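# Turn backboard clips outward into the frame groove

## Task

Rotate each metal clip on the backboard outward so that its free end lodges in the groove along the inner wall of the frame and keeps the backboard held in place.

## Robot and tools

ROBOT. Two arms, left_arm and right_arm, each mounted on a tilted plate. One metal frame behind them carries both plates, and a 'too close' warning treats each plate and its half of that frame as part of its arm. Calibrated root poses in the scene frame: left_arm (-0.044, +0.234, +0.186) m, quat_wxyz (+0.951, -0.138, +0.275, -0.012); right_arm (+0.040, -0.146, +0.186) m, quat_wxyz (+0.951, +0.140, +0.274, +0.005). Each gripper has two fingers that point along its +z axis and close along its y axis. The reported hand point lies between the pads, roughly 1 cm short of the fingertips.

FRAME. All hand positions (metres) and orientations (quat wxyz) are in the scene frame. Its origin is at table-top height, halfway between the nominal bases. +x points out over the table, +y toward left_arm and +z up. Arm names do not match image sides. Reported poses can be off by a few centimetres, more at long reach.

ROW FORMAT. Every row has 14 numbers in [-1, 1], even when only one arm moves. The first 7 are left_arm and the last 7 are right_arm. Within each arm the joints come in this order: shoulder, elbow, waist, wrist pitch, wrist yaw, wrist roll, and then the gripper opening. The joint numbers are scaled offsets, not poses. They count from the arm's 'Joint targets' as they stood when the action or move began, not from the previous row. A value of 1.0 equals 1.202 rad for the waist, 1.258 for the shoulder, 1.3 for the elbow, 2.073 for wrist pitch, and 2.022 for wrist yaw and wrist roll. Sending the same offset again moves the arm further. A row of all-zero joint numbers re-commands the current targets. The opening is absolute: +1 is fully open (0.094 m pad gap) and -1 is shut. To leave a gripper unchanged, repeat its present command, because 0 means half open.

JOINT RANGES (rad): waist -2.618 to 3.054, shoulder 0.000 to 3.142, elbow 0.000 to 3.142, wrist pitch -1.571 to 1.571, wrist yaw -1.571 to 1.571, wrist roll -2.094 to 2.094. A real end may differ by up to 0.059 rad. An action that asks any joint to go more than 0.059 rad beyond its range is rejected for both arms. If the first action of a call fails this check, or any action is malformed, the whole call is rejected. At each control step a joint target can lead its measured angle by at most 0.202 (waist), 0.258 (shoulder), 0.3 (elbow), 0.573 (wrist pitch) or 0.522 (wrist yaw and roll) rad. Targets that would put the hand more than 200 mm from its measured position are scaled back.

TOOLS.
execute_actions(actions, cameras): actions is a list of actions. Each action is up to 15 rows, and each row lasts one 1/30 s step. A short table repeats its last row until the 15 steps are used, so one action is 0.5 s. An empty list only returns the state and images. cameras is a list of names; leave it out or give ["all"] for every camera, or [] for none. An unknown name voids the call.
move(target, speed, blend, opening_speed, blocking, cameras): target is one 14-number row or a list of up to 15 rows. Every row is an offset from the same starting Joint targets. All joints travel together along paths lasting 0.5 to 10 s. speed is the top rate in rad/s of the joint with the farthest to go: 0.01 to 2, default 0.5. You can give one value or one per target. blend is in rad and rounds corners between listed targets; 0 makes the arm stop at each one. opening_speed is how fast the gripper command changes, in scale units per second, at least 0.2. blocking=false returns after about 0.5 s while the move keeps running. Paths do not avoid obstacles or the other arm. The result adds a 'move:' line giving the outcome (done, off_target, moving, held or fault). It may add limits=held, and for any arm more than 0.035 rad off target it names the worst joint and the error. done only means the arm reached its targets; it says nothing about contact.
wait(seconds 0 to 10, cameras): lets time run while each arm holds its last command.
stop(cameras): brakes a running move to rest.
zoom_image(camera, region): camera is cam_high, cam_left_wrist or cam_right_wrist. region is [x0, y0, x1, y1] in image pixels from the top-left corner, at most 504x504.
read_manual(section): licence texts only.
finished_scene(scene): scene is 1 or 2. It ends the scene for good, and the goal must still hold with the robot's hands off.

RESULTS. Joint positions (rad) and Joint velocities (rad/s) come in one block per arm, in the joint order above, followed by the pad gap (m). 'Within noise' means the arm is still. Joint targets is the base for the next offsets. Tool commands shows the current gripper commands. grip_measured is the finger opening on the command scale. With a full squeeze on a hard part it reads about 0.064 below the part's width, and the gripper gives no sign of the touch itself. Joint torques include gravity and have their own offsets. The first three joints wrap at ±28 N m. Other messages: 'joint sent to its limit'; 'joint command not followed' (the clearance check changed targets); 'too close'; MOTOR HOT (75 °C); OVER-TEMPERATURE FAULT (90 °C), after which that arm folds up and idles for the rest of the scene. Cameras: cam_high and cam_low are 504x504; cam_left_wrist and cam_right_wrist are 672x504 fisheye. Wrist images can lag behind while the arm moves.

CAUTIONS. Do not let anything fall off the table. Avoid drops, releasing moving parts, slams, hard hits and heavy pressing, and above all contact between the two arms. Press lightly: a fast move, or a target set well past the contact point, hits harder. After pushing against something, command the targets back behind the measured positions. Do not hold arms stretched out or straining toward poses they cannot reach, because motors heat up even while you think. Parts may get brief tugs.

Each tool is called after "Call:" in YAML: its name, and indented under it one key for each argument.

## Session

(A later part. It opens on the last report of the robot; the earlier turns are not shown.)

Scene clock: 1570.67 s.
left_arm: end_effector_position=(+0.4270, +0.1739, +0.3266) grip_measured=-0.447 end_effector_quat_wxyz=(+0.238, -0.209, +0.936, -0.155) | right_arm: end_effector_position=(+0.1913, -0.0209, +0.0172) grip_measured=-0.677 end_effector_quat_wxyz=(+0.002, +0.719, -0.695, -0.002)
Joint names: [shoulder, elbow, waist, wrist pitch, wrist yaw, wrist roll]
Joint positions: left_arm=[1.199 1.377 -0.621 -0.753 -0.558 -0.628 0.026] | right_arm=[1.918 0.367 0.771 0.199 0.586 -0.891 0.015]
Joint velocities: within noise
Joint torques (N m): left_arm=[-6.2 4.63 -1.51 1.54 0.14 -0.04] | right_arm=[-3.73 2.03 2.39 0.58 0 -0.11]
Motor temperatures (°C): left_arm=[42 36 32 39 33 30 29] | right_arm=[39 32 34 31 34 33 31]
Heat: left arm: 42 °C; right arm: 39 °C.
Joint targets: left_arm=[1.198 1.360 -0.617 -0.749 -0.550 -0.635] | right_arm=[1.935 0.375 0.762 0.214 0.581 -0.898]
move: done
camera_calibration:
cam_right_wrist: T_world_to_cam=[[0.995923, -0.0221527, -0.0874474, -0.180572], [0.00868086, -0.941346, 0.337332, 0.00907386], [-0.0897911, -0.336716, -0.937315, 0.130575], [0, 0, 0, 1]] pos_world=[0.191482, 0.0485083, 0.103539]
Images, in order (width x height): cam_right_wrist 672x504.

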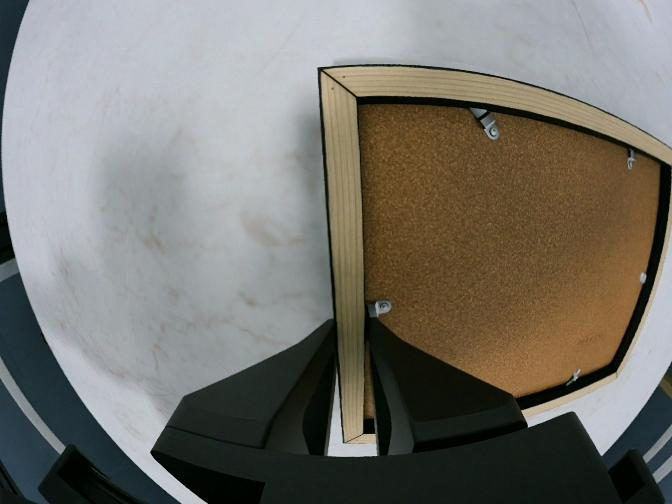

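Call:
move:
  target:
    - [0,0,0,0,0,0,-0.45,0,0,0,0,0,0,-0.4]
    - [0,0,0,0,0,0,-0.45,-0.1471,0,0.0832,-0.1119,0.0163,0.0529,-0.4]
    - [0,0,0,0,0,0,-0.45,0.0517,0.3095,0.1304,-0.2194,0.0202,0.0848,-0.55]
  speed: [0.2,0.25,0.5]
  opening_speed: 0.6
  cameras: ["cam_right_wrist"]

Call:
zoom_image:
  camera: "cam_right_wrist"
  region: [240, 220, 440, 380]

Scene clock: 1597.37 s.
left_arm: end_effector_position=(+0.4270, +0.1739, +0.3266) grip_measured=-0.447 end_effector_quat_wxyz=(+0.238, -0.209, +0.936, -0.155) | right_arm: end_effector_position=(+0.2441, +0.0541, +0.0438) grip_measured=-0.548 end_effector_quat_wxyz=(+0.001, +0.717, -0.697, +0.003)
Joint names: [shoulder, elbow, waist, wrist pitch, wrist yaw, wrist roll]
Joint positions: left_arm=[1.199 1.377 -0.621 -0.753 -0.558 -0.628 0.026] | right_arm=[1.98 0.767 0.897 -0.221 0.618 -0.735 0.021]
Joint velocities: within noise
Joint torques (N m): left_arm=[-6.16 4.57 -1.52 1.54 0.14 -0.05] | right_arm=[-5.3 3.93 5.98 0.27 0.02 0.1]
Motor temperatures (°C): left_arm=[42 36 32 39 33 30 29] | right_arm=[39 32 34 31 34 33 31]
Heat: left arm: 42 °C; right arm: 39 °C.
Joint targets: left_arm=[1.198 1.360 -0.617 -0.749 -0.550 -0.635] | right_arm=[2.000 0.777 0.919 -0.241 0.622 -0.727]
move: done
camera_calibration:
cam_right_wrist: T_world_to_cam=[[0.996453, -0.0292096, -0.078913, -0.229316], [-0.000423003, -0.939543, 0.34243, 0.0722365], [-0.0841444, -0.341182, -0.936223, 0.184271], [0, 0, 0, 1]] pos_world=[0.244039, 0.124041, 0.129687]
Images, in order (width x height): cam_right_wrist 672x504.

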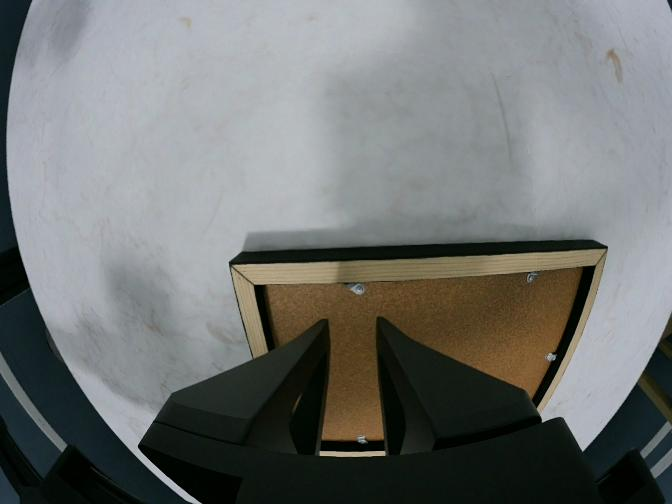

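Scaled by 2.520 from the camera's 672x504 image, which has a finer 960x720 frame.

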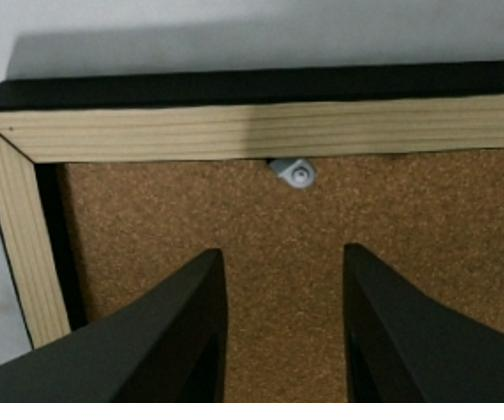

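Call:
move:
  target: [0,0,0,0,0,0,-0.45,0.0716,0.0091,-0.0725,0.0719,-0.0135,-0.0437,-0.42]
  speed: 0.12
  cameras: ["cam_right_wrist"]

Call:
zoom_image:
  camera: "cam_right_wrist"
  region: [260, 260, 440, 404]

Scene clock: 1621.37 s.
left_arm: end_effector_position=(+0.4270, +0.1739, +0.3266) grip_measured=-0.447 end_effector_quat_wxyz=(+0.238, -0.209, +0.936, -0.155) | right_arm: end_effector_position=(+0.2446, +0.0543, +0.0175) grip_measured=-0.422 end_effector_quat_wxyz=(+0.007, +0.721, -0.693, +0.003)
Joint names: [shoulder, elbow, waist, wrist pitch, wrist yaw, wrist roll]
Joint positions: left_arm=[1.199 1.377 -0.621 -0.753 -0.558 -0.628 0.026] | right_arm=[2.069 0.776 0.842 -0.117 0.608 -0.806 0.027]
Joint velocities: within noise
Joint torques (N m): left_arm=[-6.19 4.59 -1.57 1.53 0.15 -0.04] | right_arm=[-5.71 3.84 3.67 0.66 -0.12 -0.05]
Motor temperatures (°C): left_arm=[42 36 32 39 33 30 29] | right_arm=[39 32 35 31 34 33 31]
Heat: left arm: 42 °C; right arm: 39 °C.
Joint targets: left_arm=[1.198 1.360 -0.617 -0.749 -0.550 -0.635] | right_arm=[2.090 0.789 0.832 -0.092 0.594 -0.815]
move: done
camera_calibration:
cam_right_wrist: T_world_to_cam=[[0.99599, -0.0179747, -0.0876451, -0.23223], [0.0138068, -0.936997, 0.349063, 0.0776578], [-0.0883976, -0.348874, -0.932991, 0.161216], [0, 0, 0, 1]] pos_world=[0.244477, 0.124835, 0.102952]
Images, in order (width x height): cam_right_wrist 672x504.

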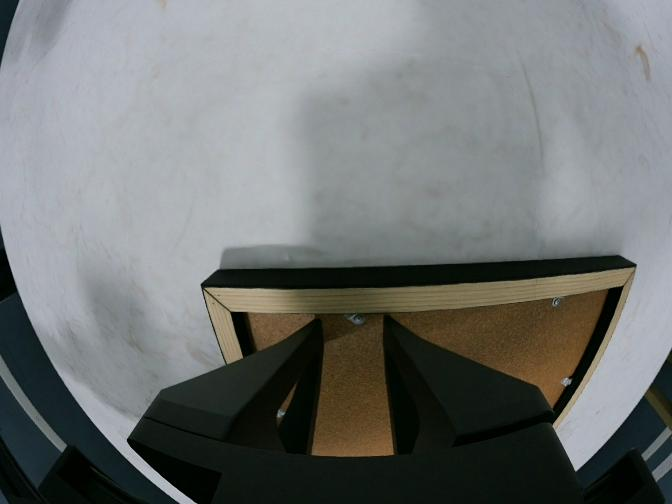

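Scaled by 2.800 from the camera's 672x504 image, which has a finer 960x720 frame.

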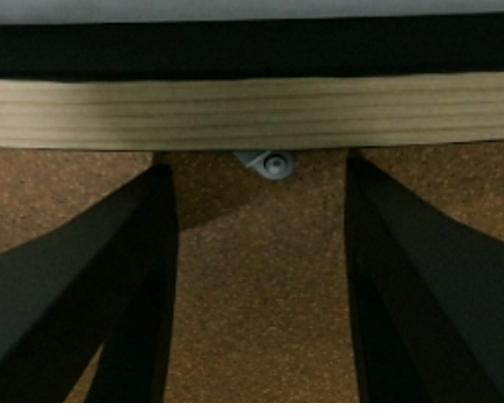

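Call:
move:
  target:
    - [0,0,0,0,0,0,-0.45,-0.0405,0.0158,0.0399,-0.0444,0.0138,0.0213,-0.42]
    - [0,0,0,0,0,0,-0.45,0.0108,0.0158,0.0017,-0.0125,0.0035,0.0025,-0.42]
  speed: [0.15,0.1]
  cameras: ["cam_right_wrist"]

Call:
zoom_image:
  camera: "cam_right_wrist"
  region: [260, 260, 440, 404]

Scene clock: 1635.07 s.
left_arm: end_effector_position=(+0.4270, +0.1739, +0.3266) grip_measured=-0.447 end_effector_quat_wxyz=(+0.238, -0.209, +0.936, -0.155) | right_arm: end_effector_position=(+0.2460, +0.0565, +0.0175) grip_measured=-0.422 end_effector_quat_wxyz=(+0.011, +0.723, -0.691, +0.005)
Joint names: [shoulder, elbow, waist, wrist pitch, wrist yaw, wrist roll]
Joint positions: left_arm=[1.199 1.377 -0.621 -0.753 -0.558 -0.628 0.026] | right_arm=[2.079 0.797 0.846 -0.139 0.614 -0.801 0.027]
Joint velocities: within noise
Joint torques (N m): left_arm=[-6.17 4.56 -1.54 1.53 0.14 -0.04] | right_arm=[-5.29 3.86 3.29 0.58 -0.1 -0.2]
Motor temperatures (°C): left_arm=[42 36 32 39 33 30 29] | right_arm=[39 32 35 31 34 33 31]
Heat: left arm: 42 °C; right arm: 39 °C.
Joint targets: left_arm=[1.198 1.360 -0.617 -0.749 -0.550 -0.635] | right_arm=[2.104 0.809 0.833 -0.117 0.601 -0.810]
move: done
camera_calibration:
cam_right_wrist: T_world_to_cam=[[0.995902, -0.0142036, -0.0893206, -0.233705], [0.018715, -0.933853, 0.357167, 0.0781352], [-0.0884854, -0.357375, -0.92976, 0.162461], [0, 0, 0, 1]] pos_world=[0.245661, 0.127707, 0.102268]
Images, in order (width x height): cam_right_wrist 672x504.

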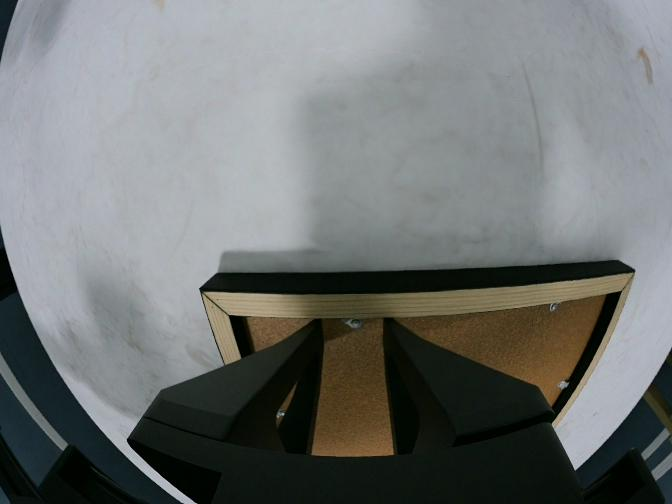

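Scaled by 2.800 from the camera's 672x504 image, which has a finer 960x720 frame.

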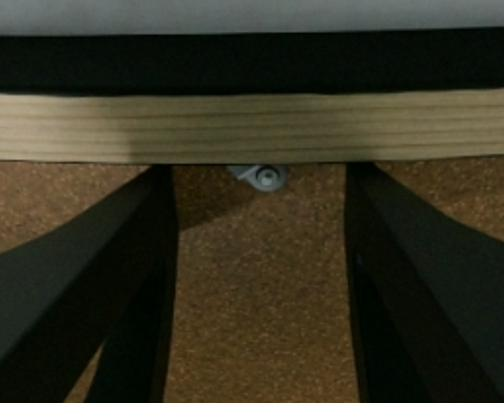

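Call:
move:
  target:
    - [0,0,0,0,0,0,-0.45,0,0,0,0,0,0,-0.75]
    - [0,0,0,0,0,0,-0.45,0,0,0,0,0,0,-0.97]
    - [0,0,0,0,0,0,-0.45,0,0,0,0,0,0,-0.55]
  opening_speed: 0.3
  cameras: ["cam_right_wrist"]

Call:
zoom_image:
  camera: "cam_right_wrist"
  region: [260, 260, 440, 404]

Scene clock: 1646.63 s.
left_arm: end_effector_position=(+0.4270, +0.1739, +0.3266) grip_measured=-0.447 end_effector_quat_wxyz=(+0.238, -0.209, +0.936, -0.155) | right_arm: end_effector_position=(+0.2392, +0.0552, +0.0177) grip_measured=-0.552 end_effector_quat_wxyz=(+0.021, +0.729, -0.684, -0.007)
Joint names: [shoulder, elbow, waist, wrist pitch, wrist yaw, wrist roll]
Joint positions: left_arm=[1.199 1.377 -0.621 -0.753 -0.558 -0.628 0.026] | right_arm=[2.079 0.797 0.846 -0.166 0.59 -0.804 0.021]
Joint velocities: within noise
Joint torques (N m): left_arm=[-6.17 4.62 -1.51 1.53 0.14 -0.04] | right_arm=[-5.49 3.71 3.45 0.78 0.09 -0.07]
Motor temperatures (°C): left_arm=[42 36 32 39 33 30 29] | right_arm=[39 32 35 31 34 33 31]
Heat: left arm: 42 °C; right arm: 39 °C.
Joint targets: left_arm=[1.198 1.360 -0.617 -0.749 -0.550 -0.635] | right_arm=[2.104 0.809 0.833 -0.117 0.601 -0.810]
move: off_target (right_arm); right_arm: the wrist pitch is farthest, 0.049 rad from its target
camera_calibration:
cam_right_wrist: T_world_to_cam=[[0.992629, 0.00355938, -0.121141, -0.226574], [0.0467409, -0.933481, 0.355568, 0.0703142], [-0.111817, -0.358609, -0.926767, 0.167212], [0, 0, 0, 1]] pos_world=[0.240314, 0.126407, 0.102518]
Images, in order (width x height): cam_right_wrist 672x504.

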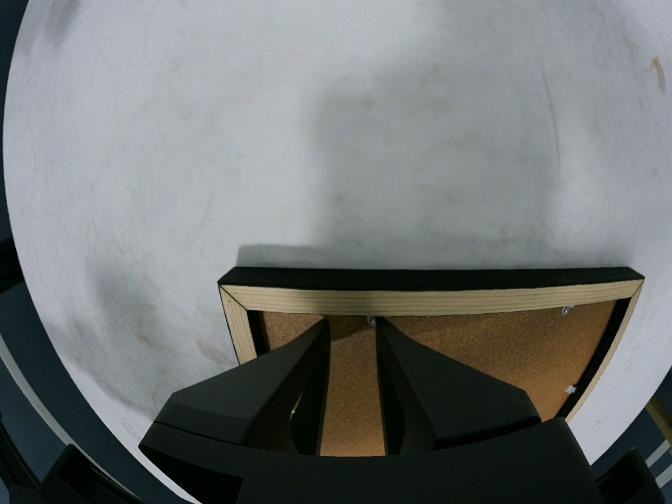

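Scaled by 2.800 from the camera's 672x504 image, which has a finer 960x720 frame.

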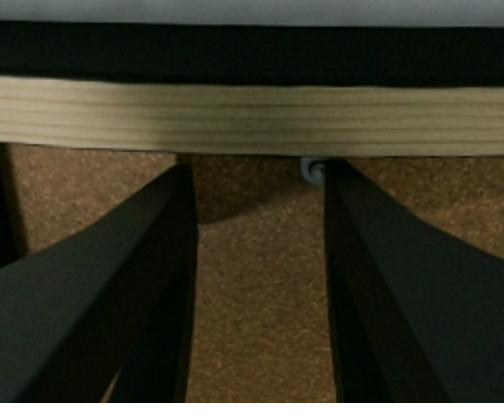

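Call:
move:
  target: [0,0,0,0,0,0,-0.45,-0.1147,0.0078,0.1031,-0.1161,0.0161,0.0553,-0.55]
  speed: 0.25
  cameras: ["cam_right_wrist"]

Call:
zoom_image:
  camera: "cam_right_wrist"
  region: [300, 240, 420, 336]

Scene clock: 1658.33 s.
left_arm: end_effector_position=(+0.4270, +0.1739, +0.3266) grip_measured=-0.447 end_effector_quat_wxyz=(+0.238, -0.209, +0.936, -0.155) | right_arm: end_effector_position=(+0.2378, +0.0537, +0.0542) grip_measured=-0.552 end_effector_quat_wxyz=(+0.021, +0.734, -0.679, +0.009)
Joint names: [shoulder, elbow, waist, wrist pitch, wrist yaw, wrist roll]
Joint positions: left_arm=[1.199 1.377 -0.621 -0.753 -0.558 -0.628 0.026] | right_arm=[1.98 0.805 0.936 -0.339 0.63 -0.707 0.021]
Joint velocities: within noise
Joint torques (N m): left_arm=[-6.16 4.56 -1.54 1.54 0.14 -0.05] | right_arm=[-9.31 4.48 5.85 0.21 0.09 0.05]
Motor temperatures (°C): left_arm=[42 36 32 39 33 30 29] | right_arm=[40 32 35 31 34 33 31]
Heat: left arm: 42 °C; right arm: 40 °C.
Joint targets: left_arm=[1.198 1.360 -0.617 -0.749 -0.550 -0.635] | right_arm=[1.960 0.819 0.957 -0.358 0.634 -0.699]
move: done
camera_calibration:
cam_right_wrist: T_world_to_cam=[[0.994967, 0.0165401, -0.0988267, -0.223262], [0.0527409, -0.925051, 0.376163, 0.0529802], [-0.085198, -0.379482, -0.921268, 0.194822], [0, 0, 0, 1]] pos_world=[0.235942, 0.126634, 0.13749]
Images, in order (width x height): cam_right_wrist 672x504.

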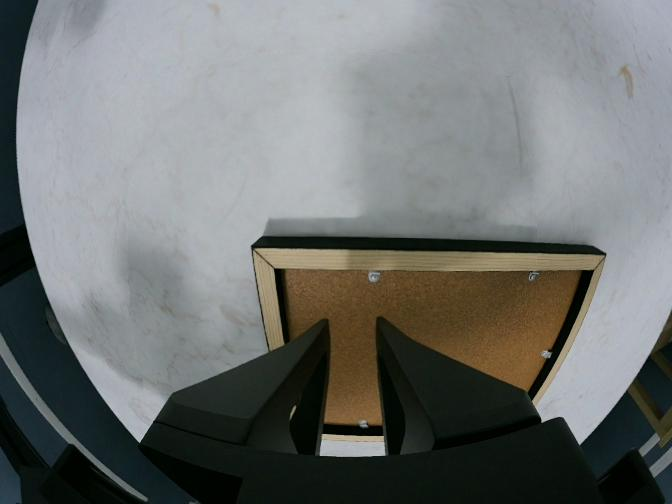

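Scaled by 4.200 from the camera's 672x504 image, which has a finer 960x720 frame.

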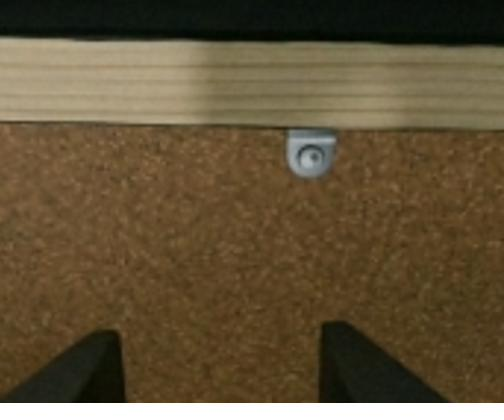

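Call:
zoom_image:
  camera: "cam_right_wrist"
  region: [490, 250, 610, 370]

Scaled by 4.200 from the camera's 672x504 image, which has a finer 960x720 frame.

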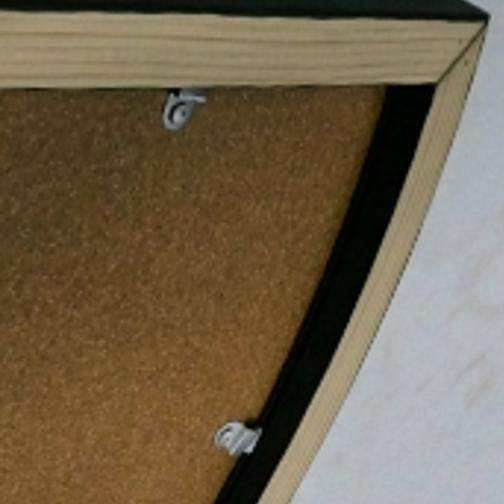

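Call:
move:
  target: [0,0,0,0,0,0,-0.45,0.0452,0.2215,-0.2087,-0.0353,-0.0329,-0.1306,-0.5]
  speed: 0.5
  cameras: ["cam_right_wrist"]

Call:
zoom_image:
  camera: "cam_right_wrist"
  region: [290, 220, 410, 316]

Scene clock: 1681.90 s.
left_arm: end_effector_position=(+0.4270, +0.1739, +0.3266) grip_measured=-0.447 end_effector_quat_wxyz=(+0.238, -0.209, +0.936, -0.155) | right_arm: end_effector_position=(+0.3502, +0.0563, +0.0435) grip_measured=-0.502 end_effector_quat_wxyz=(+0.001, +0.715, -0.699, +0.003)
Joint names: [shoulder, elbow, waist, wrist pitch, wrist yaw, wrist roll]
Joint positions: left_arm=[1.199 1.377 -0.621 -0.753 -0.558 -0.628 0.026] | right_arm=[1.994 1.096 0.708 -0.411 0.581 -0.954 0.023]
Joint velocities: within noise
Joint torques (N m): left_arm=[-6.16 4.6 -1.52 1.53 0.15 -0.05] | right_arm=[-7.54 5.03 4.44 0.3 -0.15 -0.11]
Motor temperatures (°C): left_arm=[42 36 32 39 33 30 29] | right_arm=[40 33 36 31 34 33 31]
Heat: left arm: 42 °C; right arm: 40 °C.
Joint targets: left_arm=[1.198 1.360 -0.617 -0.749 -0.550 -0.635] | right_arm=[2.016 1.108 0.707 -0.431 0.567 -0.962]
move: done
camera_calibration:
cam_right_wrist: T_world_to_cam=[[0.996254, -0.0341857, -0.0794345, -0.334631], [-0.0049185, -0.93946, 0.342622, 0.0760046], [-0.0863383, -0.340948, -0.936109, 0.194429], [0, 0, 0, 1]] pos_world=[0.350538, 0.126254, 0.129385]
Images, in order (width x height): cam_right_wrist 672x504.

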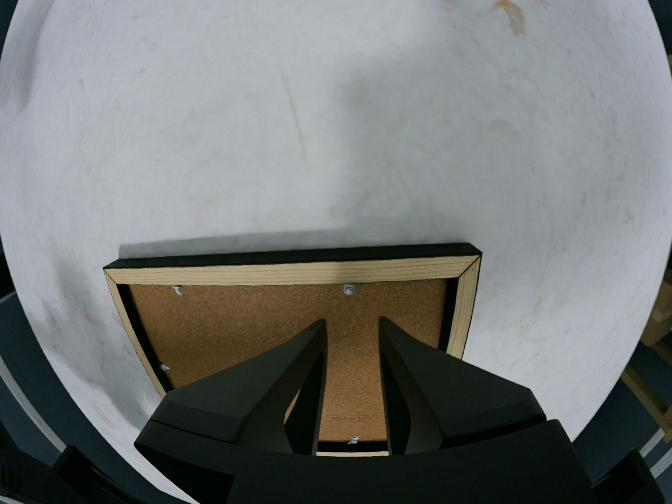

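Scaled by 4.200 from the camera's 672x504 image, which has a finer 960x720 frame.

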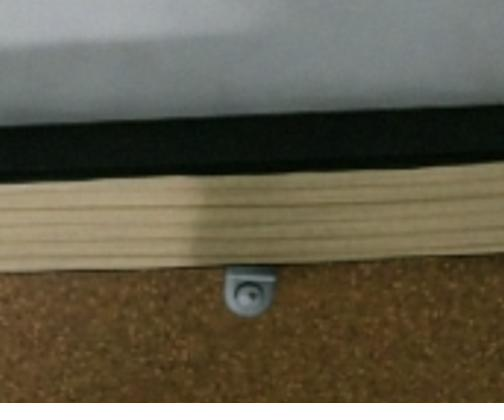

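Call:
zoom_image:
  camera: "cam_right_wrist"
  region: [335, 275, 365, 299]

Scaled by 16.800 from the camera's 672x504 image, which has a finer 960x720 frame.

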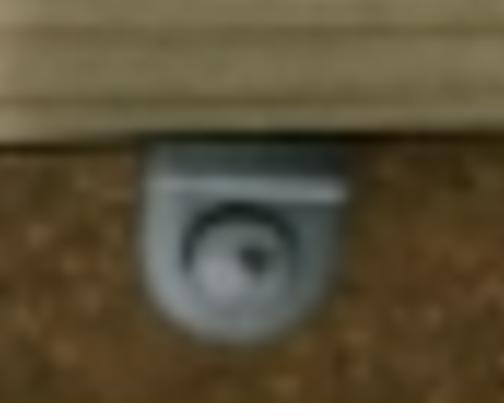

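Call:
move:
  target: [0,0,0,0,0,0,-0.45,-0.3347,-0.2914,-0.2801,0.0886,-0.0574,-0.1803,-0.55]
  speed: 0.5
  cameras: ["cam_right_wrist"]

Call:
zoom_image:
  camera: "cam_right_wrist"
  region: [290, 220, 410, 316]

Scene clock: 1712.20 s.
left_arm: end_effector_position=(+0.4270, +0.1739, +0.3266) grip_measured=-0.447 end_effector_quat_wxyz=(+0.238, -0.209, +0.936, -0.155) | right_arm: end_effector_position=(+0.3430, -0.0775, +0.0434) grip_measured=-0.548 end_effector_quat_wxyz=(+0.005, +0.718, -0.696, +0.002)
Joint names: [shoulder, elbow, waist, wrist pitch, wrist yaw, wrist roll]
Joint positions: left_arm=[1.199 1.377 -0.621 -0.753 -0.558 -0.628 0.026] | right_arm=[1.615 0.741 0.374 -0.262 0.466 -1.319 0.021]
Joint velocities: within noise
Joint torques (N m): left_arm=[-6.19 4.6 -1.52 1.53 0.13 -0.04] | right_arm=[-9.65 2.52 2.37 0.59 -0.1 -0.13]
Motor temperatures (°C): left_arm=[42 36 32 39 33 30 29] | right_arm=[42 33 35 31 34 33 31]
Heat: left arm: 42 °C; right arm: 42 °C.
Joint targets: left_arm=[1.198 1.360 -0.617 -0.749 -0.550 -0.635] | right_arm=[1.596 0.729 0.370 -0.248 0.452 -1.327]
move: done
camera_calibration:
cam_right_wrist: T_world_to_cam=[[0.995902, -0.0276813, -0.0861022, -0.331072], [0.00388594, -0.938035, 0.346519, -0.0528076], [-0.090359, -0.345434, -0.934083, 0.149068], [0, 0, 0, 1]] pos_world=[0.34339, -0.0072069, 0.129034]
Images, in order (width x height): cam_right_wrist 672x504.

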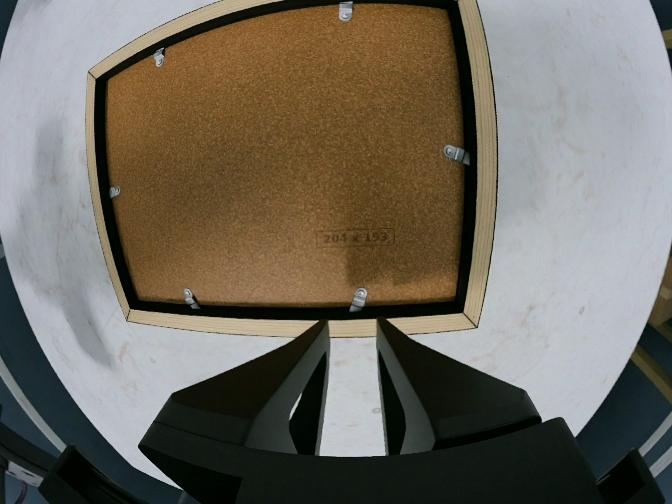

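Scaled by 4.200 from the camera's 672x504 image, which has a finer 960x720 frame.

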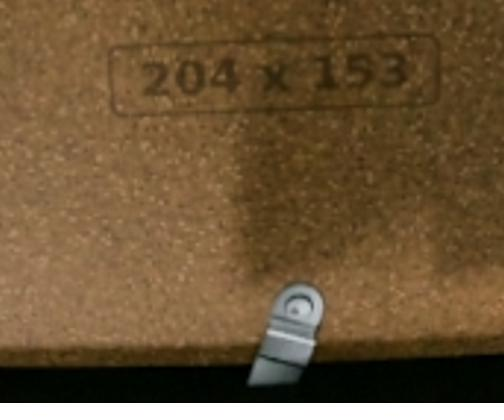

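Call:
move:
  target: [0,0,0,0,0,0,-0.45,0.1167,0.0262,-0.0277,0.0547,-0.0077,-0.0165,-0.5]
  speed: 0.12
  cameras: ["cam_right_wrist"]

Call:
zoom_image:
  camera: "cam_right_wrist"
  region: [290, 260, 410, 356]

Scene clock: 1733.23 s.
left_arm: end_effector_position=(+0.4270, +0.1739, +0.3266) grip_measured=-0.447 end_effector_quat_wxyz=(+0.238, -0.209, +0.936, -0.155) | right_arm: end_effector_position=(+0.3426, -0.0719, +0.0174) grip_measured=-0.502 end_effector_quat_wxyz=(+0.005, +0.720, -0.694, -0.002)
Joint names: [shoulder, elbow, waist, wrist pitch, wrist yaw, wrist roll]
Joint positions: left_arm=[1.199 1.377 -0.621 -0.753 -0.558 -0.628 0.026] | right_arm=[1.721 0.748 0.346 -0.154 0.446 -1.351 0.023]
Joint velocities: within noise
Joint torques (N m): left_arm=[-6.19 4.6 -1.54 1.54 0.15 -0.04] | right_arm=[-6 4.26 2.13 0.64 -0.09 -0.15]
Motor temperatures (°C): left_arm=[42 36 32 39 33 30 29] | right_arm=[41 32 34 31 34 33 31]
Heat: left arm: 42 °C; right arm: 41 °C.
Joint targets: left_arm=[1.198 1.360 -0.617 -0.749 -0.550 -0.635] | right_arm=[1.742 0.762 0.336 -0.134 0.436 -1.360]
move: done
camera_calibration:
cam_right_wrist: T_world_to_cam=[[0.995516, -0.0208741, -0.0922661, -0.332069], [0.0118311, -0.940218, 0.340366, -0.0413385], [-0.0938551, -0.339932, -0.935755, 0.128305], [0, 0, 0, 1]] pos_world=[0.343111, -0.00218384, 0.103494]
Images, in order (width x height): cam_right_wrist 672x504.

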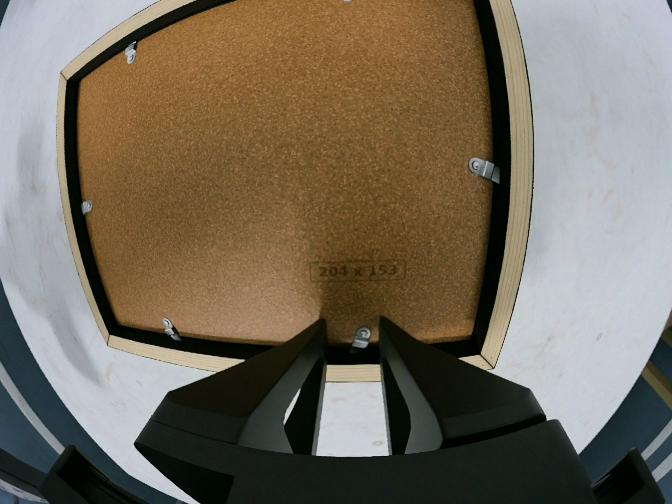

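Scaled by 4.200 from the camera's 672x504 image, which has a finer 960x720 frame.

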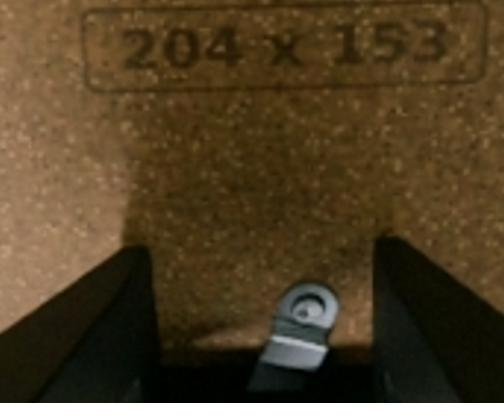

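Call:
move:
  target:
    - [0,0,0,0,0,0,-0.45,-0.0445,0.0123,0.025,-0.0345,0.0099,0.0096,-0.5]
    - [0,0,0,0,0,0,-0.45,0.0032,0.0123,-0.0042,-0.0046,0,-0.0028,-0.5]
    - [0,0,0,0,0,0,-0.45,0.0032,0.0123,-0.0042,-0.0046,0,-0.0028,-0.97]
    - [0,0,0,0,0,0,-0.45,0.0032,0.0123,-0.0042,-0.0046,0,-0.0028,-0.6]
  speed: [0.15,0.12,0.1,0.1]
  opening_speed: 0.3
  cameras: ["cam_right_wrist"]

Call:
zoom_image:
  camera: "cam_right_wrist"
  region: [290, 260, 410, 356]

Scene clock: 1757.27 s.
left_arm: end_effector_position=(+0.4270, +0.1739, +0.3266) grip_measured=-0.447 end_effector_quat_wxyz=(+0.238, -0.209, +0.936, -0.155) | right_arm: end_effector_position=(+0.3500, -0.0713, +0.0175) grip_measured=-0.602 end_effector_quat_wxyz=(-0.001, +0.719, -0.695, +0.001)
Joint names: [shoulder, elbow, waist, wrist pitch, wrist yaw, wrist roll]
Joint positions: left_arm=[1.199 1.377 -0.621 -0.753 -0.558 -0.628 0.026] | right_arm=[1.724 0.765 0.342 -0.151 0.442 -1.359 0.019]
Joint velocities: within noise
Joint torques (N m): left_arm=[-6.16 4.6 -1.54 1.53 0.15 -0.04] | right_arm=[-6.31 4.41 2.11 0.52 -0.09 -0.06]
Motor temperatures (°C): left_arm=[42 36 32 39 33 30 29] | right_arm=[40 33 34 31 34 33 31]
Heat: left arm: 42 °C; right arm: 40 °C.
Joint targets: left_arm=[1.198 1.360 -0.617 -0.749 -0.550 -0.635] | right_arm=[1.746 0.779 0.331 -0.144 0.436 -1.366]
move: done
camera_calibration:
cam_right_wrist: T_world_to_cam=[[0.996496, -0.0239795, -0.080134, -0.340205], [0.00436648, -0.941806, 0.336127, -0.0382972], [-0.0835309, -0.335299, -0.938401, 0.126085], [0, 0, 0, 1]] pos_world=[0.349712, -0.00195029, 0.103929]
Images, in order (width x height): cam_right_wrist 672x504.

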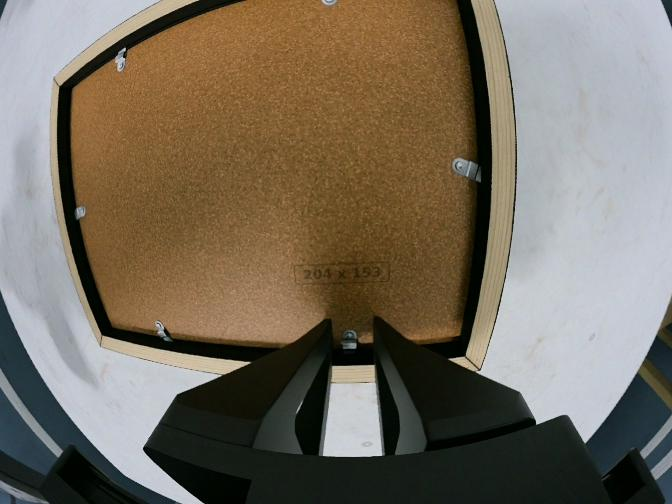

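Scaled by 4.200 from the camera's 672x504 image, which has a finer 960x720 frame.

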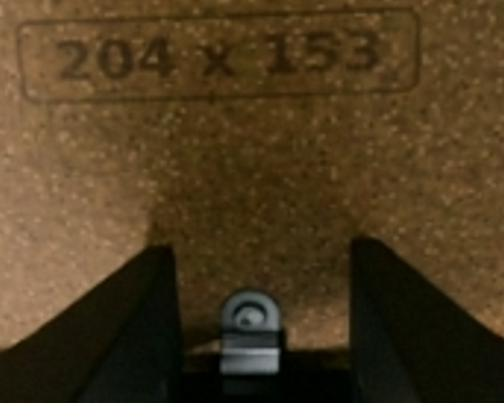

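Call:
move:
  target:
    - [0,0,0,0,0,0,-0.45,-0.0994,0,0.0374,-0.0579,0.0124,0.0223,-0.6]
    - [0,0,0,0,0,0,-0.45,-0.1932,-0.3215,0.1764,0.0502,0.0445,0.1029,-0.5]
  speed: [0.25,0.5]
  cameras: ["cam_right_wrist"]

Scene clock: 1824.27 s.
left_arm: end_effector_position=(+0.4270, +0.1739, +0.3266) grip_measured=-0.447 end_effector_quat_wxyz=(+0.238, -0.209, +0.936, -0.155) | right_arm: end_effector_position=(+0.2423, -0.0736, +0.0444) grip_measured=-0.502 end_effector_quat_wxyz=(+0.004, +0.720, -0.694, +0.002)
Joint names: [shoulder, elbow, waist, wrist pitch, wrist yaw, wrist roll]
Joint positions: left_arm=[1.199 1.377 -0.621 -0.753 -0.558 -0.628 0.026] | right_arm=[1.523 0.367 0.528 -0.054 0.524 -1.166 0.023]
Joint velocities: within noise
Joint torques (N m): left_arm=[-6.22 4.6 -1.5 1.53 0.14 -0.05] | right_arm=[-6.87 2.13 3.21 0.54 0.01 0.1]
Motor temperatures (°C): left_arm=[42 36 32 39 33 30 29] | right_arm=[41 33 34 31 34 33 31]
Heat: left arm: 42 °C; right arm: 41 °C.
Joint targets: left_arm=[1.198 1.360 -0.617 -0.749 -0.550 -0.635] | right_arm=[1.503 0.361 0.543 -0.040 0.526 -1.158]
move: done
camera_calibration:
cam_right_wrist: T_world_to_cam=[[0.996128, -0.020675, -0.0854537, -0.230238], [0.0100757, -0.938708, 0.344566, -0.0505797], [-0.08734, -0.344092, -0.934865, 0.141593], [0, 0, 0, 1]] pos_world=[0.242223, -0.00351855, 0.130124]
Images, in order (width x height): cam_right_wrist 672x504.

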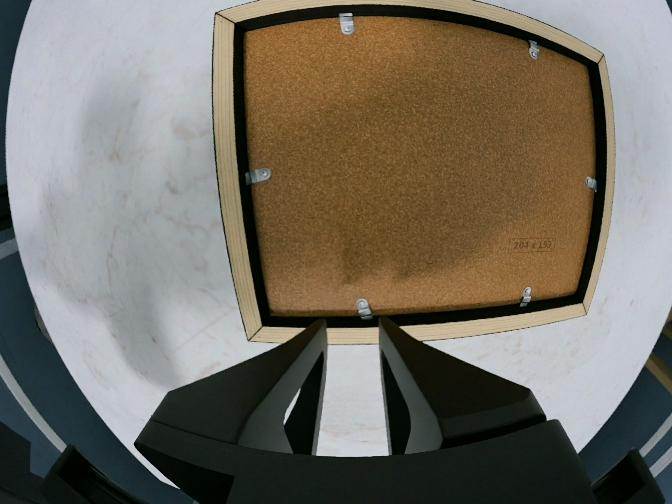

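Call:
zoom_image:
  camera: "cam_right_wrist"
  region: [300, 270, 420, 360]

Call:
zoom_image:
  camera: "cam_right_wrist"
  region: [210, 0, 620, 330]

Scaled by 4.200 from the camera's 672x504 image, which has a finer 960x720 frame.

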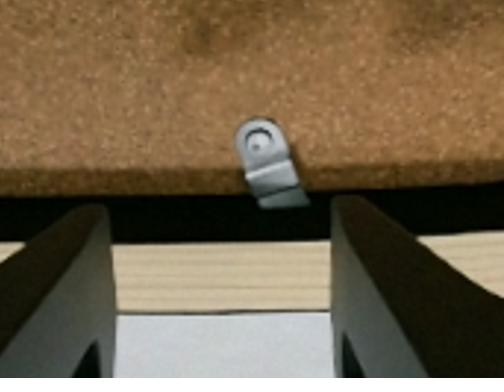

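Scaled by 1.229 from the camera's 672x504 image, which has a finer 960x720 frame.

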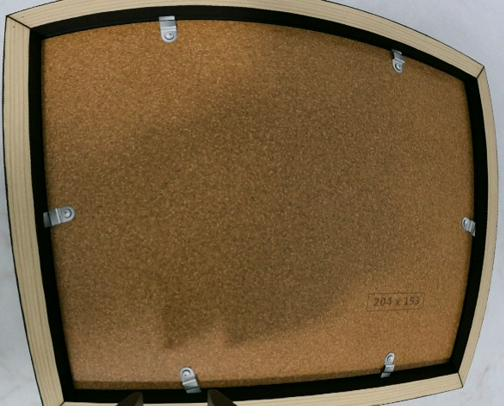

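Call:
move:
  target: [0,0,0,0,0,0,-0.45,0.1415,0.0192,-0.0957,0.0863,-0.0252,-0.0539,-0.5]
  speed: 0.15
  cameras: ["cam_right_wrist"]

Call:
zoom_image:
  camera: "cam_right_wrist"
  region: [270, 270, 430, 390]

Scene clock: 1862.23 s.
left_arm: end_effector_position=(+0.4270, +0.1739, +0.3266) grip_measured=-0.447 end_effector_quat_wxyz=(+0.238, -0.209, +0.936, -0.155) | right_arm: end_effector_position=(+0.2482, -0.0742, +0.0172) grip_measured=-0.502 end_effector_quat_wxyz=(+0.002, +0.719, -0.695, -0.003)
Joint names: [shoulder, elbow, waist, wrist pitch, wrist yaw, wrist roll]
Joint positions: left_arm=[1.199 1.377 -0.621 -0.753 -0.558 -0.628 0.026] | right_arm=[1.664 0.377 0.438 0.123 0.479 -1.258 0.023]
Joint velocities: within noise
Joint torques (N m): left_arm=[-6.16 4.59 -1.5 1.54 0.14 -0.04] | right_arm=[-3.99 2.39 1.52 0.63 -0.07 -0.14]
Motor temperatures (°C): left_arm=[42 36 32 39 33 30 29] | right_arm=[41 32 34 31 34 33 31]
Heat: left arm: 42 °C; right arm: 41 °C.
Joint targets: left_arm=[1.198 1.360 -0.617 -0.749 -0.550 -0.635] | right_arm=[1.681 0.386 0.428 0.139 0.475 -1.267]
move: done
camera_calibration:
cam_right_wrist: T_world_to_cam=[[0.995762, -0.0227371, -0.0891112, -0.238443], [0.00843805, -0.942281, 0.334717, -0.0415301], [-0.0915783, -0.334051, -0.938096, 0.118358], [0, 0, 0, 1]] pos_world=[0.248622, -0.00501696, 0.103684]
Images, in order (width x height): cam_right_wrist 672x504.

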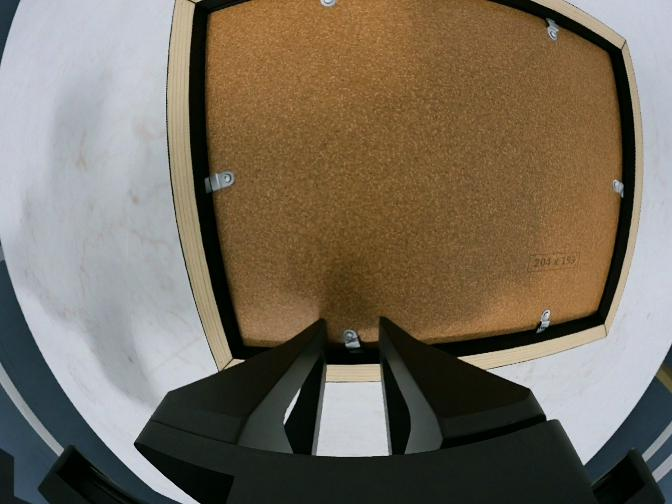

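Scaled by 3.150 from the camera's 672x504 image, which has a finer 960x720 frame.

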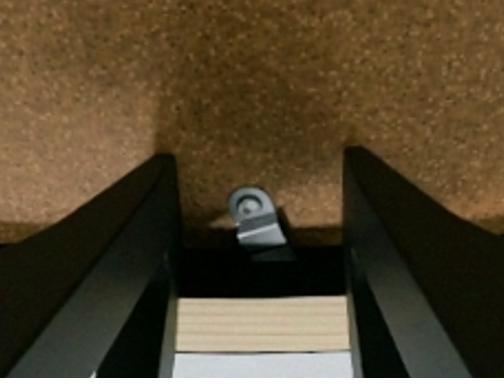

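Call:
move:
  target:
    - [0,0,0,0,0,0,-0.45,0,0,0,0,0,0,-0.5]
    - [0,0,0,0,0,0,-0.45,0,0,0,0,0,0,-0.97]
    - [0,0,0,0,0,0,-0.45,0,0,0,0,0,0,-0.6]
  opening_speed: 0.3
  cameras: ["cam_right_wrist"]

Call:
zoom_image:
  camera: "cam_right_wrist"
  region: [270, 270, 430, 390]

Scene clock: 1873.63 s.
left_arm: end_effector_position=(+0.4270, +0.1739, +0.3266) grip_measured=-0.447 end_effector_quat_wxyz=(+0.238, -0.209, +0.936, -0.155) | right_arm: end_effector_position=(+0.2493, -0.0733, +0.0171) grip_measured=-0.602 end_effector_quat_wxyz=(-0.001, +0.719, -0.695, -0.003)
Joint names: [shoulder, elbow, waist, wrist pitch, wrist yaw, wrist roll]
Joint positions: left_arm=[1.199 1.377 -0.621 -0.753 -0.558 -0.628 0.026] | right_arm=[1.664 0.377 0.438 0.129 0.476 -1.26 0.019]
Joint velocities: within noise
Joint torques (N m): left_arm=[-6.2 4.59 -1.51 1.54 0.14 -0.05] | right_arm=[-3.99 2.32 1.47 0.56 -0.03 -0.09]
Motor temperatures (°C): left_arm=[42 36 32 39 33 30 29] | right_arm=[40 32 34 31 34 33 31]
Heat: left arm: 42 °C; right arm: 40 °C.
Joint targets: left_arm=[1.198 1.360 -0.617 -0.749 -0.550 -0.635] | right_arm=[1.681 0.386 0.428 0.139 0.475 -1.267]
move: done
camera_calibration:
cam_right_wrist: T_world_to_cam=[[0.996082, -0.0231261, -0.0853521, -0.239648], [0.00643197, -0.943694, 0.330756, -0.0401935], [-0.0881954, -0.330009, -0.939849, 0.118191], [0, 0, 0, 1]] pos_world=[0.249392, -0.00446835, 0.103921]
Images, in order (width x height): cam_right_wrist 672x504.

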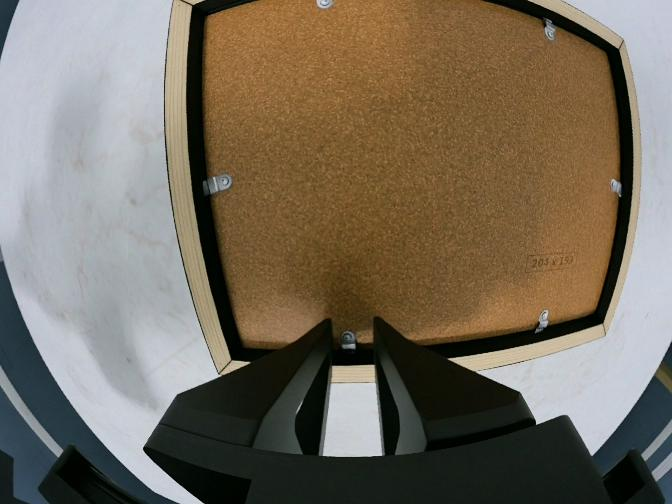

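Scaled by 3.150 from the camera's 672x504 image, which has a finer 960x720 frame.

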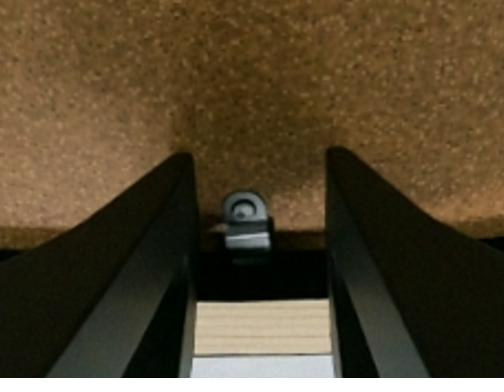

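Call:
move:
  target:
    - [0,0,0,0,0,0,-0.45,-0.1113,0,0.0749,-0.0868,0.0148,0.0396,-0.6]
    - [0,0,0,0,0,0,-0.45,0.1017,0.0469,0.3577,-0.0965,0.0678,1.0,-0.5]
  speed: [0.25,0.8]
  cameras: ["cam_right_wrist"]

Call:
zoom_image:
  camera: "cam_right_wrist"
  region: [270, 240, 430, 360]

Scene clock: 1907.47 s.
left_arm: end_effector_position=(+0.4270, +0.1739, +0.3266) grip_measured=-0.447 end_effector_quat_wxyz=(+0.238, -0.209, +0.936, -0.155) | right_arm: end_effector_position=(+0.2034, -0.0120, +0.0437) grip_measured=-0.502 end_effector_quat_wxyz=(-0.004, -0.026, +1.000, -0.001)
Joint names: [shoulder, elbow, waist, wrist pitch, wrist yaw, wrist roll]
Joint positions: left_arm=[1.199 1.377 -0.621 -0.753 -0.558 -0.628 0.026] | right_arm=[1.794 0.435 0.84 -0.042 0.6 0.747 0.023]
Joint velocities: within noise
Joint torques (N m): left_arm=[-6.23 4.59 -1.52 1.53 0.14 -0.04] | right_arm=[-3.6 3.28 4.38 0.23 0.07 0.1]
Motor temperatures (°C): left_arm=[42 36 32 39 33 30 29] | right_arm=[38 32 34 31 34 33 31]
Heat: left arm: 42 °C; right arm: 38 °C.
Joint targets: left_arm=[1.198 1.360 -0.617 -0.749 -0.550 -0.635] | right_arm=[1.809 0.447 0.858 -0.061 0.612 0.755]
move: done
camera_calibration:
cam_right_wrist: T_world_to_cam=[[-0.00650197, -0.996848, -0.079062, 0.00166941], [-0.938979, -0.0211054, 0.343327, 0.211939], [-0.343914, 0.0764698, -0.935882, 0.216028], [0, 0, 0, 1]] pos_world=[0.273312, -0.0103824, 0.129544]
Images, in order (width x height): cam_right_wrist 672x504.

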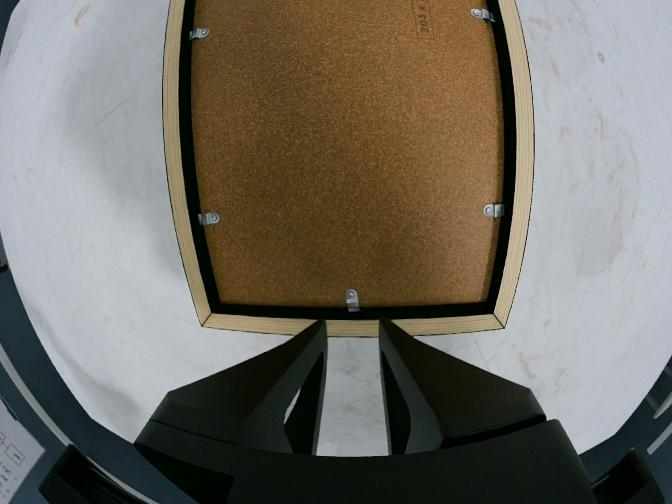

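Scaled by 3.150 from the camera's 672x504 image, which has a finer 960x720 frame.

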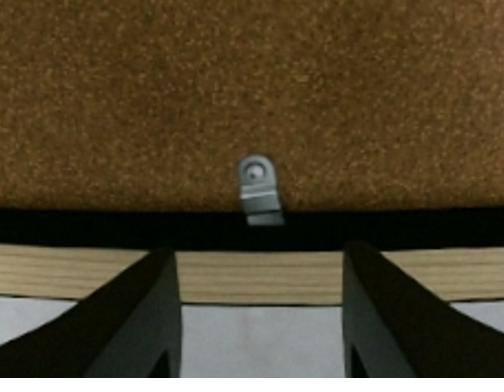

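Call:
move:
  target: [0,0,0,0,0,0,-0.45,0.0970,-0.0231,-0.0915,0.1047,-0.0168,-0.0485,-0.5]
  speed: 0.15
  cameras: ["cam_right_wrist"]

Call:
zoom_image:
  camera: "cam_right_wrist"
  region: [270, 270, 430, 390]

Scene clock: 1950.43 s.
left_arm: end_effector_position=(+0.4270, +0.1739, +0.3266) grip_measured=-0.447 end_effector_quat_wxyz=(+0.238, -0.209, +0.936, -0.155) | right_arm: end_effector_position=(+0.2064, -0.0135, +0.0174) grip_measured=-0.502 end_effector_quat_wxyz=(-0.001, -0.016, +1.000, -0.002)
Joint names: [shoulder, elbow, waist, wrist pitch, wrist yaw, wrist roll]
Joint positions: left_arm=[1.199 1.377 -0.621 -0.753 -0.558 -0.628 0.026] | right_arm=[1.912 0.427 0.758 0.144 0.588 0.666 0.023]
Joint velocities: within noise
Joint torques (N m): left_arm=[-6.17 4.6 -1.52 1.53 0.14 -0.04] | right_arm=[-4 0.69 2.54 0.55 -0.07 -0.15]
Motor temperatures (°C): left_arm=[42 36 32 39 33 30 29] | right_arm=[38 32 35 31 34 33 31]
Heat: left arm: 42 °C; right arm: 38 °C.
Joint targets: left_arm=[1.198 1.360 -0.617 -0.749 -0.550 -0.635] | right_arm=[1.931 0.417 0.748 0.156 0.578 0.657]
move: done
camera_calibration:
cam_right_wrist: T_world_to_cam=[[-0.0245264, -0.99661, -0.078533, 0.00186875], [-0.941292, -0.00343614, 0.337577, 0.22462], [-0.336703, 0.0822019, -0.938016, 0.191198], [0, 0, 0, 1]] pos_world=[0.275856, -0.0130826, 0.103666]
Images, in order (width x height): cam_right_wrist 672x504.

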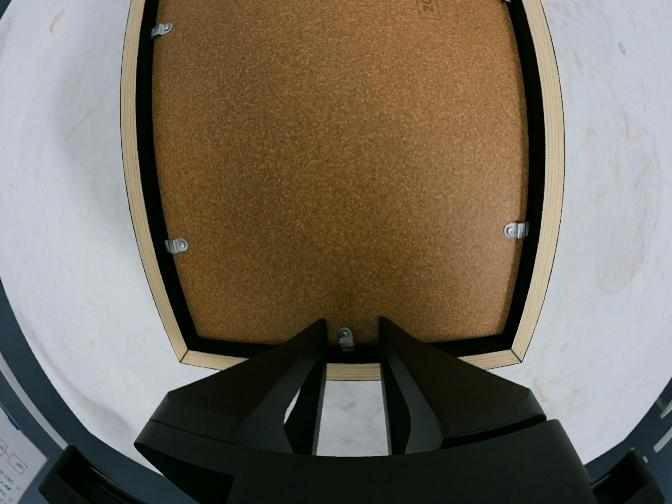

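Scaled by 3.150 from the camera's 672x504 image, which has a finer 960x720 frame.

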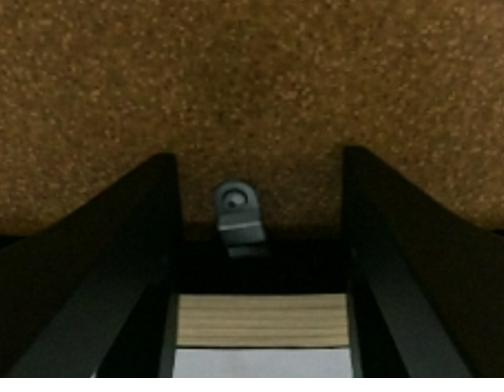

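Call:
move:
  target:
    - [0,0,0,0,0,0,-0.45,0,0,0,0,0,0,-0.5]
    - [0,0,0,0,0,0,-0.45,0,0,0,0,0,0,-0.97]
    - [0,0,0,0,0,0,-0.45,0,0,0,0,0,0,-0.6]
  opening_speed: 0.3
  cameras: ["cam_right_wrist"]

Call:
zoom_image:
  camera: "cam_right_wrist"
  region: [270, 270, 430, 390]

Scene clock: 1964.33 s.
left_arm: end_effector_position=(+0.4269, +0.1738, +0.3266) grip_measured=-0.447 end_effector_quat_wxyz=(+0.237, -0.209, +0.936, -0.155) | right_arm: end_effector_position=(+0.2067, -0.0112, +0.0174) grip_measured=-0.602 end_effector_quat_wxyz=(-0.001, -0.015, +1.000, +0.004)
Joint names: [shoulder, elbow, waist, wrist pitch, wrist yaw, wrist roll]
Joint positions: left_arm=[1.199 1.377 -0.621 -0.753 -0.558 -0.628 0.026] | right_arm=[1.912 0.427 0.758 0.152 0.579 0.664 0.019]
Joint velocities: within noise
Joint torques (N m): left_arm=[-6.17 4.63 -1.54 1.53 0.14 -0.04] | right_arm=[-3.96 0.59 2.5 0.53 -0.03 -0.09]
Motor temperatures (°C): left_arm=[42 36 32 39 33 30 29] | right_arm=[37 32 34 31 34 33 31]
Heat: left arm: 42 °C; right arm: 37 °C.
Joint targets: left_arm=[1.198 1.360 -0.617 -0.749 -0.550 -0.635] | right_arm=[1.931 0.417 0.748 0.156 0.578 0.657]
move: done
camera_calibration:
cam_right_wrist: T_world_to_cam=[[-0.0270808, -0.995619, -0.0894924, 0.00492551], [-0.941131, -0.0047836, 0.338009, 0.224894], [-0.336956, 0.0933776, -0.936878, 0.191282], [0, 0, 0, 1]] pos_world=[0.276242, -0.0118817, 0.103633]
Images, in order (width x height): cam_right_wrist 672x504.

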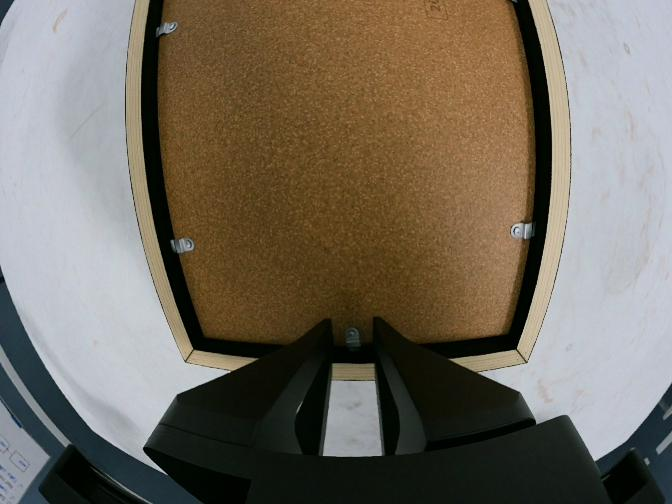

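Scaled by 3.150 from the camera's 672x504 image, which has a finer 960x720 frame.

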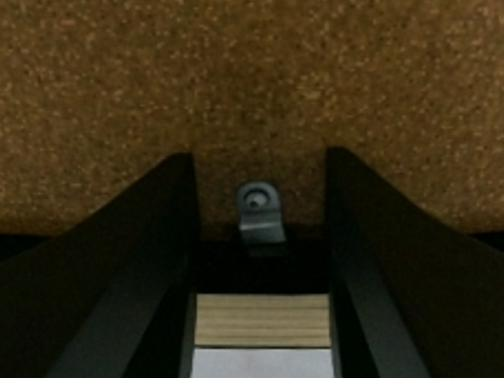

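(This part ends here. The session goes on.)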